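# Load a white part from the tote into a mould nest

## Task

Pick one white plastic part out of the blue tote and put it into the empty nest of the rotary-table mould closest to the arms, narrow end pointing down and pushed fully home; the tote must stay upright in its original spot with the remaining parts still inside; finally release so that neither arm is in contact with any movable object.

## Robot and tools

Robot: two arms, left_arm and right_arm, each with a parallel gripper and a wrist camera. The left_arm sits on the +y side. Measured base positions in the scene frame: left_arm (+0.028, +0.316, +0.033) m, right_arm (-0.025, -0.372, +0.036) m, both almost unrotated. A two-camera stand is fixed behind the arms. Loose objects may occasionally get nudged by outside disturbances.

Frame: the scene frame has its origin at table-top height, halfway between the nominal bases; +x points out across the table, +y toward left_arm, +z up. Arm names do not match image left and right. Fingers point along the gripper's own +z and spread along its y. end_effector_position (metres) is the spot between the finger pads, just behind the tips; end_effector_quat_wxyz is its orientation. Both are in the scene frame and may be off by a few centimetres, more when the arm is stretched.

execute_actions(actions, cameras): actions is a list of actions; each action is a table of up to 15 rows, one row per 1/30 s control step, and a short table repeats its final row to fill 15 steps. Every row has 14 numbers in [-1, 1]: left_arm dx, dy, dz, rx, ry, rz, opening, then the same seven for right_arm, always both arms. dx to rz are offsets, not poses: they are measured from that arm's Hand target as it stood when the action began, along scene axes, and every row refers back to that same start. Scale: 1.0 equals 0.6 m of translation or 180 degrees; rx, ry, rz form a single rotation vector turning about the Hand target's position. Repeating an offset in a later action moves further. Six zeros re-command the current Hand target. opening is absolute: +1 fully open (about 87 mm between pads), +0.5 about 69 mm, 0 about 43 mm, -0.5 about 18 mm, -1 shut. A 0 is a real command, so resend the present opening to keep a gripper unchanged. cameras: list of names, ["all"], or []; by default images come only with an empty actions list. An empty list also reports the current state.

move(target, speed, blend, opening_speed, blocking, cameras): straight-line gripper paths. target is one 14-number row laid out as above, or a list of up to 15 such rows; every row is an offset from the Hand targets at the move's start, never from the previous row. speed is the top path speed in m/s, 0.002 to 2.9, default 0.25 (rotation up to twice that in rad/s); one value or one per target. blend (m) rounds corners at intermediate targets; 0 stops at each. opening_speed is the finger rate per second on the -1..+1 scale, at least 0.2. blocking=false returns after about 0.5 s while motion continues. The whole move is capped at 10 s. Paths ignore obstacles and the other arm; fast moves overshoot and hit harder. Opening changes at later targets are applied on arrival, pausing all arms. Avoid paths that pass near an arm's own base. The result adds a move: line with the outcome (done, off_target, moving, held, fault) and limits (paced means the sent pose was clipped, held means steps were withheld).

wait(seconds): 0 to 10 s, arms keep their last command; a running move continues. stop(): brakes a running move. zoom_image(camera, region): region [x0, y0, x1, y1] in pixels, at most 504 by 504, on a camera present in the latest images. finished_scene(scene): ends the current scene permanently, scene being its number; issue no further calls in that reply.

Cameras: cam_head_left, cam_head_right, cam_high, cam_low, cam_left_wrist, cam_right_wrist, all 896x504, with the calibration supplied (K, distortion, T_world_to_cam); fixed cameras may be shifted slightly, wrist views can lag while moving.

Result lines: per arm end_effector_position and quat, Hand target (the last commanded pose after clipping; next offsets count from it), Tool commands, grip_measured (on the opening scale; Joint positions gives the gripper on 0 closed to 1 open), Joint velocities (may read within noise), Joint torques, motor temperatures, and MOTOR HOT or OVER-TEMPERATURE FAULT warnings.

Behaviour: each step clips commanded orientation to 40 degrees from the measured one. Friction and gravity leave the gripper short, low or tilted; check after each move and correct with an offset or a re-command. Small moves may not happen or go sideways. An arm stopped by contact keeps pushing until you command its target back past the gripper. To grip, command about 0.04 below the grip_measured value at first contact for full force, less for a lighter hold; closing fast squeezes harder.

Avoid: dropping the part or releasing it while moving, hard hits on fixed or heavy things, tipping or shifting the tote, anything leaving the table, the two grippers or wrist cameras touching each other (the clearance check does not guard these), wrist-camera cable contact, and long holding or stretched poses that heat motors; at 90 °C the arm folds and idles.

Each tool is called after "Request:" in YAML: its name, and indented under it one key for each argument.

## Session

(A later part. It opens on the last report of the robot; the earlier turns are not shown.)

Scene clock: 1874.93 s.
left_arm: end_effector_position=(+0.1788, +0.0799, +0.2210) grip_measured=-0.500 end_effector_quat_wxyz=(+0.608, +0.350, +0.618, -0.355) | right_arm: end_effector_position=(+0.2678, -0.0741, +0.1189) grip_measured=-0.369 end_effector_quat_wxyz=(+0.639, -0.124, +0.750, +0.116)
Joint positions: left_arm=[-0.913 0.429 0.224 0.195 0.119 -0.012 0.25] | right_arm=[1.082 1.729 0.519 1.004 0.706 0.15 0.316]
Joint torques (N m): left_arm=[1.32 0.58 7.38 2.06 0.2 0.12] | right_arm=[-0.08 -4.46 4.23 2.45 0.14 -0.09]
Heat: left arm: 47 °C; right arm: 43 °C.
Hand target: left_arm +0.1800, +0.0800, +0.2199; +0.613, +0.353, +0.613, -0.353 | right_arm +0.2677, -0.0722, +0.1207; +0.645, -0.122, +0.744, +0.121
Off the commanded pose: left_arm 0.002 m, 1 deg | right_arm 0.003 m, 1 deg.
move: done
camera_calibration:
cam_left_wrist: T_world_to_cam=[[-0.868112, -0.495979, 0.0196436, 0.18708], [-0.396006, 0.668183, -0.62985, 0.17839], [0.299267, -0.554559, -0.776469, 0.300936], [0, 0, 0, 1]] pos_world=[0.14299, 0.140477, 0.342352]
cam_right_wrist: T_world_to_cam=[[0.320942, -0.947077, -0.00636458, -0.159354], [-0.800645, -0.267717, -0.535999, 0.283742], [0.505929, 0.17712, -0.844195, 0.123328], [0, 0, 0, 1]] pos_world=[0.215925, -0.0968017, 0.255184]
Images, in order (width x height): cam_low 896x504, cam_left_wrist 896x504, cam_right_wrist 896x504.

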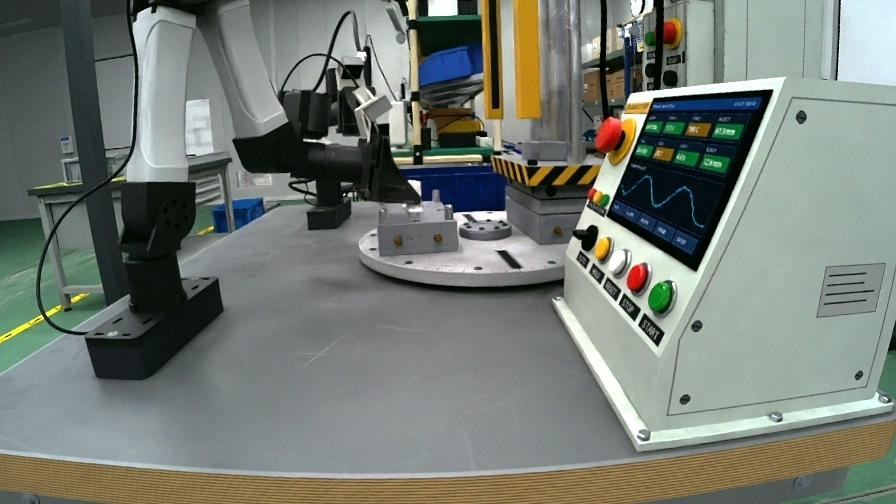

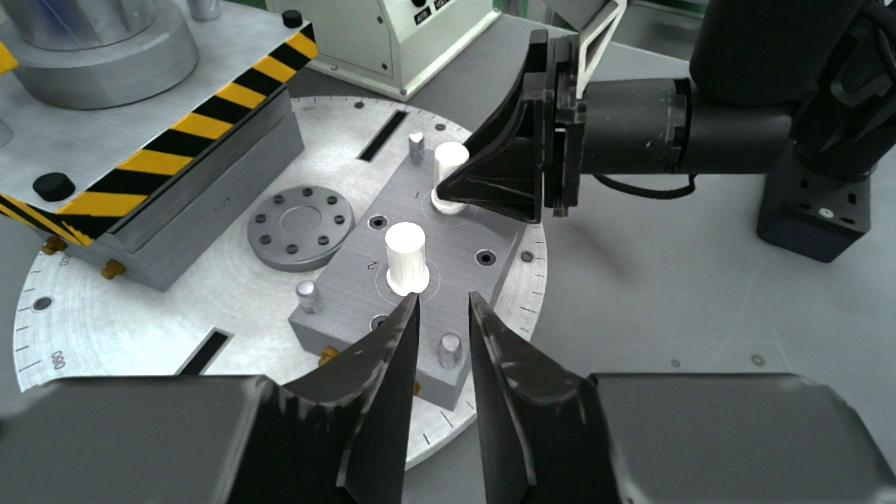

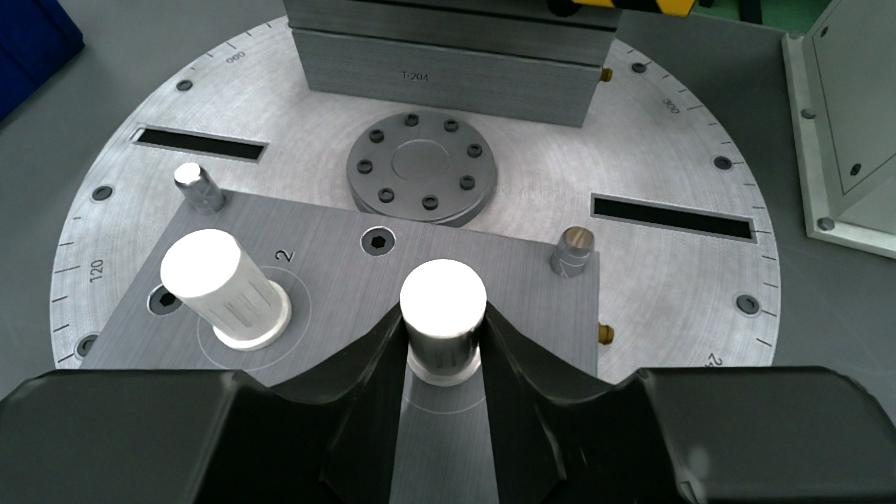

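Request:
move:
  target: [0,0,0,0,0,0,-0.5, 0,0,-0.0085, 0,0,0,-0.42]
  speed: 0.02
  cameras: ["cam_left_wrist", "cam_low"]

Request:
zoom_image:
  camera: "cam_left_wrist"
  region: [360, 40, 580, 260]

Request:
zoom_image:
  camera: "cam_low"
  region: [360, 130, 480, 250]

Scene clock: 1881.33 s.
left_arm: end_effector_position=(+0.1788, +0.0799, +0.2210) grip_measured=-0.500 end_effector_quat_wxyz=(+0.608, +0.350, +0.618, -0.355) | right_arm: end_effector_position=(+0.2678, -0.0740, +0.1139) grip_measured=-0.369 end_effector_quat_wxyz=(+0.640, -0.123, +0.750, +0.116)
Joint positions: left_arm=[-0.913 0.429 0.224 0.195 0.119 -0.012 0.25] | right_arm=[1.082 1.752 0.513 1.034 0.706 0.15 0.316]
Joint torques (N m): left_arm=[1.36 0.59 7.36 2.06 0.2 0.12] | right_arm=[-0.01 -4.44 4.08 2.39 0.14 -0.06]
Heat: left arm: 47 °C; right arm: 43 °C.
Hand target: left_arm +0.1800, +0.0800, +0.2199; +0.613, +0.353, +0.613, -0.353 | right_arm +0.2677, -0.0721, +0.1158; +0.645, -0.121, +0.744, +0.121
Off the commanded pose: left_arm 0.002 m, 1 deg | right_arm 0.002 m, 1 deg.
move: done
camera_calibration:
cam_left_wrist: T_world_to_cam=[[-0.868112, -0.495979, 0.0196436, 0.18708], [-0.396006, 0.668183, -0.62985, 0.17839], [0.299267, -0.554559, -0.776469, 0.300936], [0, 0, 0, 1]] pos_world=[0.14299, 0.140477, 0.342352]
Images, in order (width x height): cam_low 896x504, cam_left_wrist 896x504.

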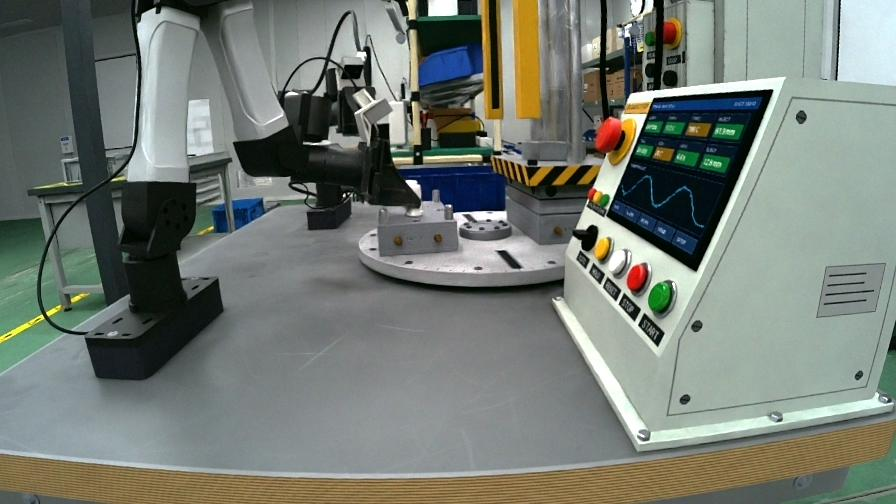

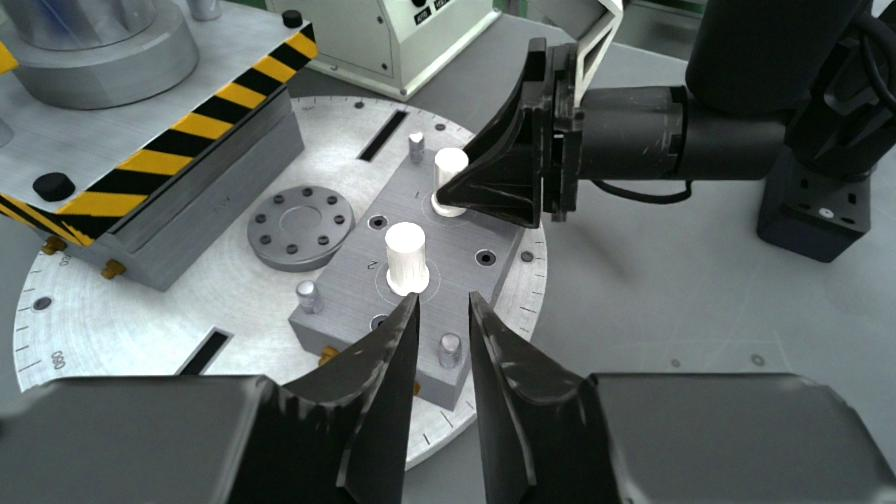

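Scaled by 2.291 from the camera's 896x504 image, which has a finer 1280x720 frame.

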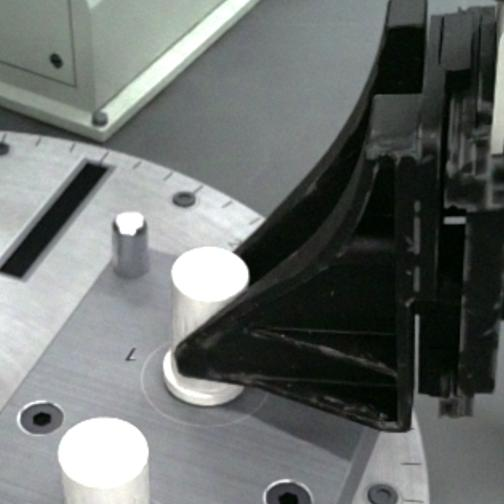

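Scaled by 4.200 from the camera's 896x504 image, which has a finer 1280x720 frame.

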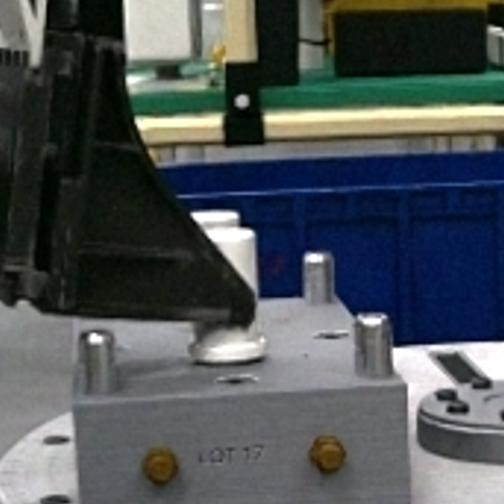

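Request:
move:
  target: [0,0,0,0,0,0,-0.5, 0,0,-0.0065, 0,0,0,-0.42]
  speed: 0.02
  cameras: ["cam_left_wrist", "cam_low", "cam_right_wrist"]

Request:
zoom_image:
  camera: "cam_left_wrist"
  region: [360, 40, 580, 260]

Request:
zoom_image:
  camera: "cam_low"
  region: [360, 130, 480, 250]

Scene clock: 1892.00 s.
left_arm: end_effector_position=(+0.1788, +0.0799, +0.2210) grip_measured=-0.500 end_effector_quat_wxyz=(+0.608, +0.350, +0.618, -0.355) | right_arm: end_effector_position=(+0.2680, -0.0742, +0.1116) grip_measured=-0.369 end_effector_quat_wxyz=(+0.641, -0.122, +0.749, +0.117)
Joint positions: left_arm=[-0.913 0.429 0.224 0.195 0.119 -0.012 0.25] | right_arm=[1.082 1.769 0.508 1.061 0.708 0.149 0.316]
Joint torques (N m): left_arm=[1.32 0.57 7.38 2.05 0.2 0.12] | right_arm=[-0.08 -4.3 4.07 2.38 0.13 -0.02]
Heat: left arm: 47 °C; right arm: 42 °C.
Hand target: left_arm +0.1800, +0.0800, +0.2199; +0.613, +0.353, +0.613, -0.353 | right_arm +0.2677, -0.0722, +0.1118; +0.645, -0.121, +0.744, +0.121
Off the commanded pose: left_arm 0.002 m, 1 deg | right_arm 0.002 m, 1 deg.
move: done
camera_calibration:
cam_left_wrist: T_world_to_cam=[[-0.868112, -0.495979, 0.0196436, 0.18708], [-0.396006, 0.668183, -0.62985, 0.17839], [0.299267, -0.554559, -0.776469, 0.300936], [0, 0, 0, 1]] pos_world=[0.14299, 0.140477, 0.342352]
cam_right_wrist: T_world_to_cam=[[0.319794, -0.947443, -0.00917665, -0.159034], [-0.798709, -0.264355, -0.540537, 0.280131], [0.509702, 0.18019, -0.84127, 0.115919], [0, 0, 0, 1]] pos_world=[0.215517, -0.0975089, 0.247481]
Images, in order (width x height): cam_low 896x504, cam_left_wrist 896x504, cam_right_wrist 896x504.

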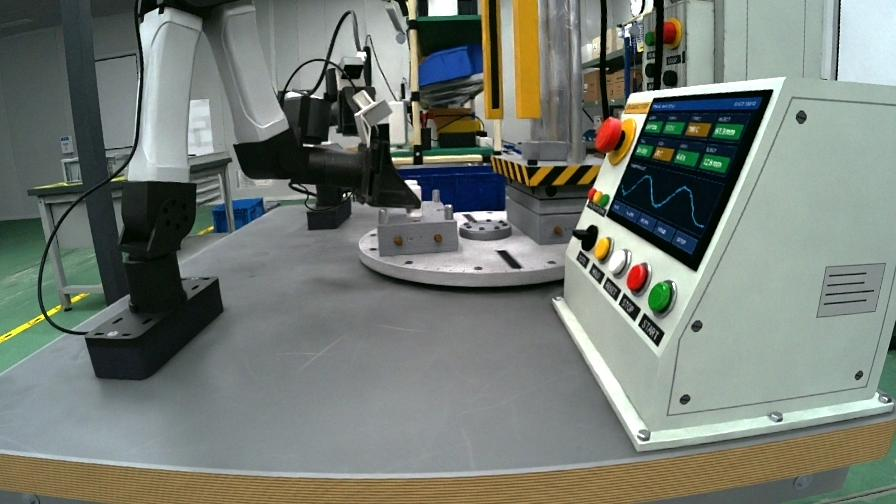

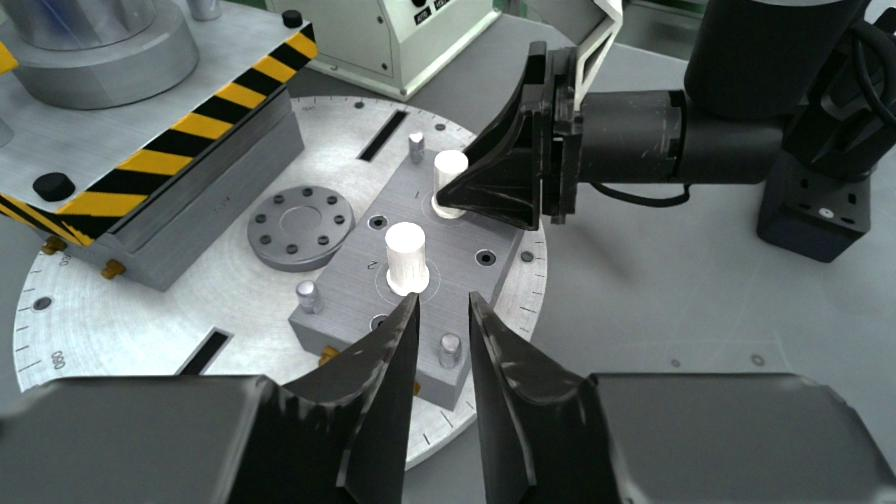

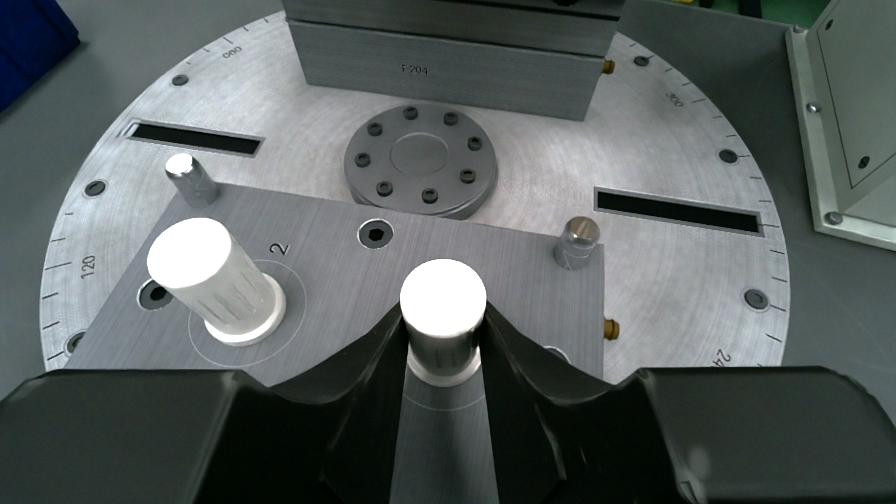

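Scaled by 2.291 from the camera's 896x504 image, which has a finer 1280x720 frame.

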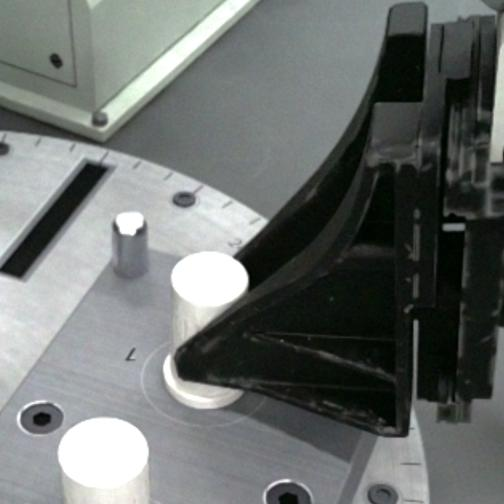

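Scaled by 4.200 from the camera's 896x504 image, which has a finer 1280x720 frame.

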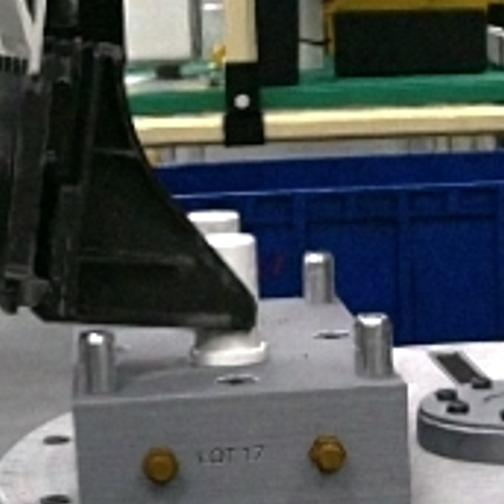

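Request:
move:
  target: [0,0,0,0,0,0,-0.5, 0,0,-0.005, 0,0,0,-0.42]
  speed: 0.02
  cameras: ["cam_left_wrist", "cam_low"]

Request:
zoom_image:
  camera: "cam_left_wrist"
  region: [360, 40, 580, 260]

Request:
zoom_image:
  camera: "cam_low"
  region: [360, 130, 480, 250]

Scene clock: 1899.37 s.
left_arm: end_effector_position=(+0.1788, +0.0799, +0.2210) grip_measured=-0.500 end_effector_quat_wxyz=(+0.608, +0.350, +0.618, -0.355) | right_arm: end_effector_position=(+0.2683, -0.0744, +0.1112) grip_measured=-0.369 end_effector_quat_wxyz=(+0.644, -0.119, +0.746, +0.118)
Joint positions: left_arm=[-0.913 0.429 0.224 0.195 0.119 -0.012 0.25] | right_arm=[1.083 1.779 0.504 1.087 0.711 0.147 0.316]
Joint torques (N m): left_arm=[1.33 0.58 7.34 2.05 0.19 0.12] | right_arm=[-0.1 -4.14 4.01 2.27 0.09 -0.02]
Heat: left arm: 47 °C; right arm: 42 °C.
Hand target: left_arm +0.1800, +0.0800, +0.2199; +0.613, +0.353, +0.613, -0.353 | right_arm +0.2677, -0.0722, +0.1087; +0.645, -0.122, +0.744, +0.121
Off the commanded pose: left_arm 0.002 m, 1 deg | right_arm 0.003 m, 1 deg.
move: done
camera_calibration:
cam_left_wrist: T_world_to_cam=[[-0.868112, -0.495979, 0.0196436, 0.18708], [-0.396006, 0.668183, -0.62985, 0.17839], [0.299267, -0.554559, -0.776469, 0.300936], [0, 0, 0, 1]] pos_world=[0.14299, 0.140477, 0.342352]
Images, in order (width x height): cam_low 896x504, cam_left_wrist 896x504.

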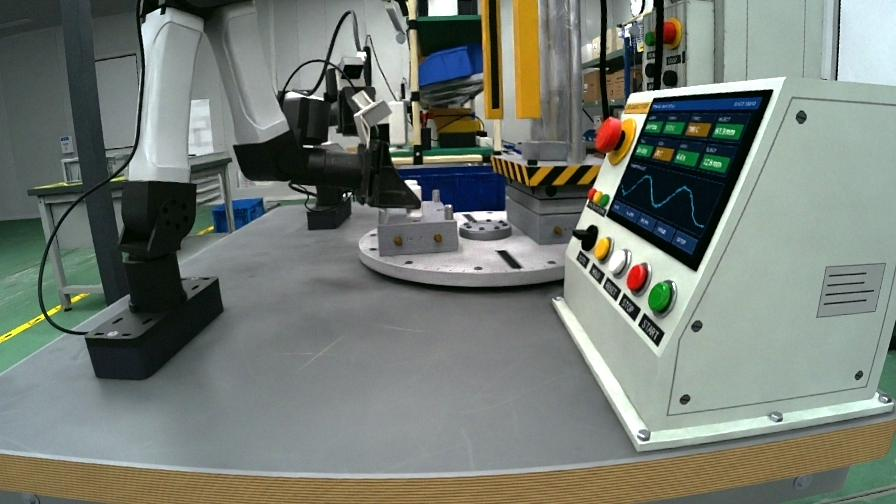

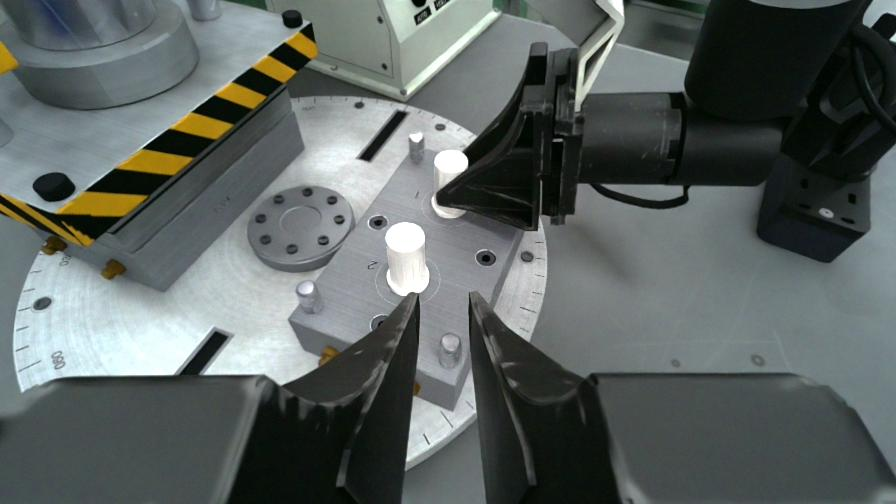

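Scaled by 2.291 from the camera's 896x504 image, which has a finer 1280x720 frame.

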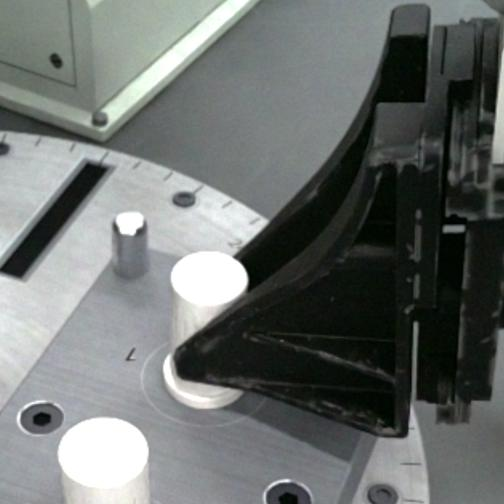

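Scaled by 4.200 from the camera's 896x504 image, which has a finer 1280x720 frame.

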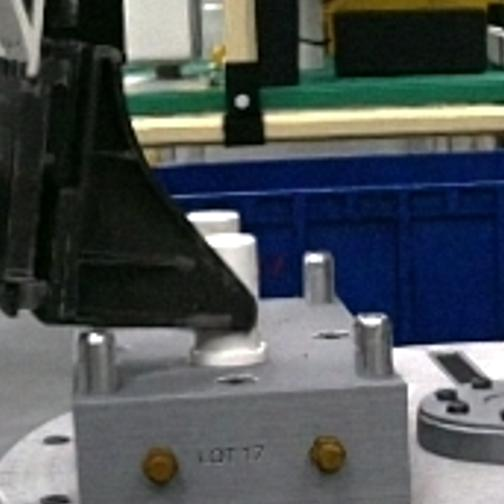

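Request:
move:
  target:
    - [0,0,0,0,0,0,-0.5, 0,0,0.005, 0,0,0,-0.42]
    - [0,0,0,0,0,0,-0.5, 0,0,0.005, 0,0,0,0.0]
  speed: 0.03
  opening_speed: 0.4
  cameras: ["cam_left_wrist", "cam_right_wrist"]

Request:
zoom_image:
  camera: "cam_left_wrist"
  region: [360, 40, 580, 260]

Scene clock: 1917.37 s.
left_arm: end_effector_position=(+0.1788, +0.0799, +0.2210) grip_measured=-0.500 end_effector_quat_wxyz=(+0.608, +0.350, +0.618, -0.355) | right_arm: end_effector_position=(+0.2683, -0.0744, +0.1112) grip_measured=+0.000 end_effector_quat_wxyz=(+0.644, -0.119, +0.746, +0.118)
Joint positions: left_arm=[-0.913 0.429 0.224 0.195 0.119 -0.012 0.25] | right_arm=[1.083 1.779 0.504 1.087 0.711 0.147 0.5]
Joint torques (N m): left_arm=[1.33 0.58 7.35 2.05 0.19 0.12] | right_arm=[-0.06 -5.09 4.45 2.12 0.1 -0.02]
Heat: left arm: 47 °C; right arm: 42 °C.
Hand target: left_arm +0.1800, +0.0800, +0.2199; +0.613, +0.353, +0.613, -0.353 | right_arm +0.2677, -0.0722, +0.1117; +0.645, -0.122, +0.744, +0.121
Off the commanded pose: left_arm 0.002 m, 1 deg | right_arm 0.002 m, 1 deg.
move: done
camera_calibration:
cam_left_wrist: T_world_to_cam=[[-0.868112, -0.495979, 0.0196436, 0.18708], [-0.396006, 0.668183, -0.62985, 0.17839], [0.299267, -0.554559, -0.776469, 0.300936], [0, 0, 0, 1]] pos_world=[0.14299, 0.140477, 0.342352]
cam_right_wrist: T_world_to_cam=[[0.31732, -0.948214, -0.0140563, -0.158147], [-0.795925, -0.25824, -0.547554, 0.280618], [0.515569, 0.184938, -0.836652, 0.11372], [0, 0, 0, 1]] pos_world=[0.214904, -0.0985214, 0.246575]
Images, in order (width x height): cam_left_wrist 896x504, cam_right_wrist 896x504.

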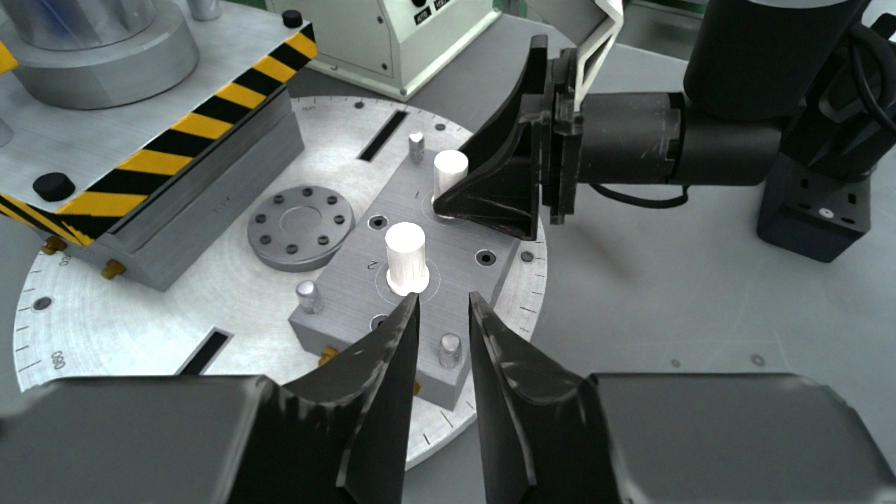

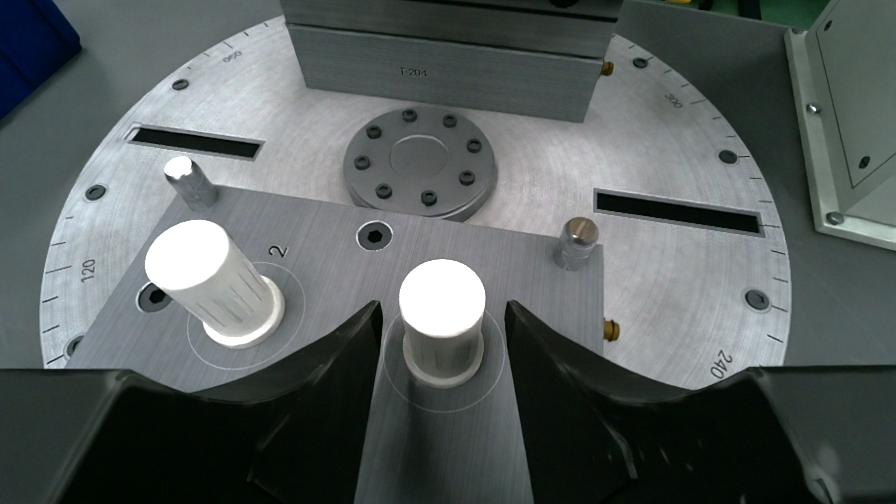

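Scaled by 2.291 from the camera's 896x504 image, which has a finer 1280x720 frame.

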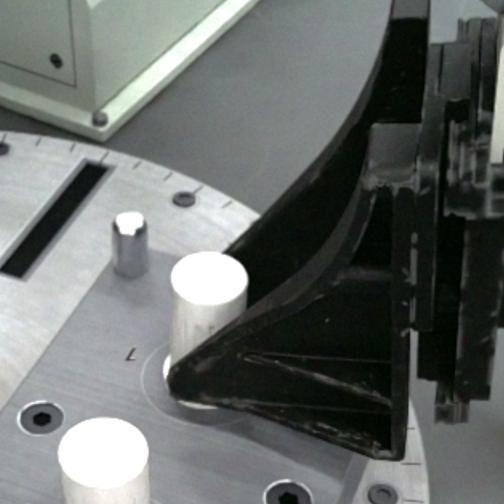

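Request:
move:
  target:
    - [0,0,0,0,0,0,-0.5, -0.13,-0.047,0.03, 0,0,0,0.0]
    - [0,0,0,0,0,0,-0.5, -0.22,-0.12,0.25, 0,0,0,0.0]
  speed: [0.06,0.15]
  blend: 0.01
  cameras: ["cam_left_wrist", "cam_right_wrist"]

Scene clock: 1925.30 s.
left_arm: end_effector_position=(+0.1788, +0.0799, +0.2210) grip_measured=-0.500 end_effector_quat_wxyz=(+0.608, +0.350, +0.618, -0.355) | right_arm: end_effector_position=(+0.1356, -0.1463, +0.2519) grip_measured=+0.000 end_effector_quat_wxyz=(+0.644, -0.133, +0.745, +0.115)
Joint positions: left_arm=[-0.913 0.429 0.224 0.195 0.119 -0.012 0.25] | right_arm=[1.576 0.854 0.603 -0.133 1.172 0.356 0.5]
Joint torques (N m): left_arm=[1.32 0.58 7.34 2.05 0.2 0.11] | right_arm=[-0.14 -0.61 9.65 1.58 0.38 0.13]
Heat: left arm: 47 °C; right arm: 42 °C.
Hand target: left_arm +0.1800, +0.0800, +0.2199; +0.613, +0.353, +0.613, -0.353 | right_arm +0.1357, -0.1442, +0.2618; +0.645, -0.121, +0.744, +0.121
Off the commanded pose: left_arm 0.002 m, 1 deg | right_arm 0.010 m, 2 deg.
move: done
camera_calibration:
cam_left_wrist: T_world_to_cam=[[-0.868112, -0.495979, 0.0196436, 0.18708], [-0.396006, 0.668183, -0.62985, 0.17839], [0.299267, -0.554559, -0.776469, 0.300936], [0, 0, 0, 1]] pos_world=[0.14299, 0.140477, 0.342352]
cam_right_wrist: T_world_to_cam=[[0.334256, -0.942438, 0.00914551, -0.189515], [-0.78847, -0.284938, -0.545092, 0.227881], [0.516321, 0.17499, -0.838326, 0.312011], [0, 0, 0, 1]] pos_world=[0.0819257, -0.168273, 0.387516]
Images, in order (width x height): cam_left_wrist 896x504, cam_right_wrist 896x504.

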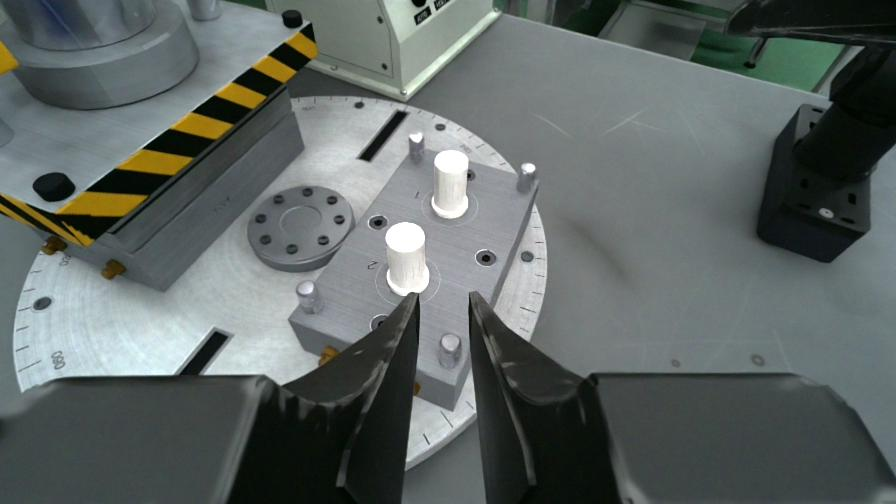

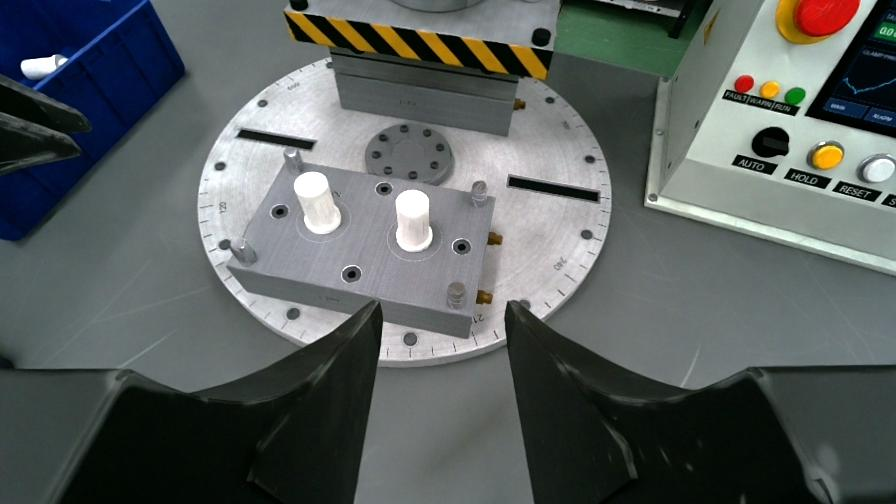

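Request:
finished_scene:
  scene: 1

The scene is finished: the task was done.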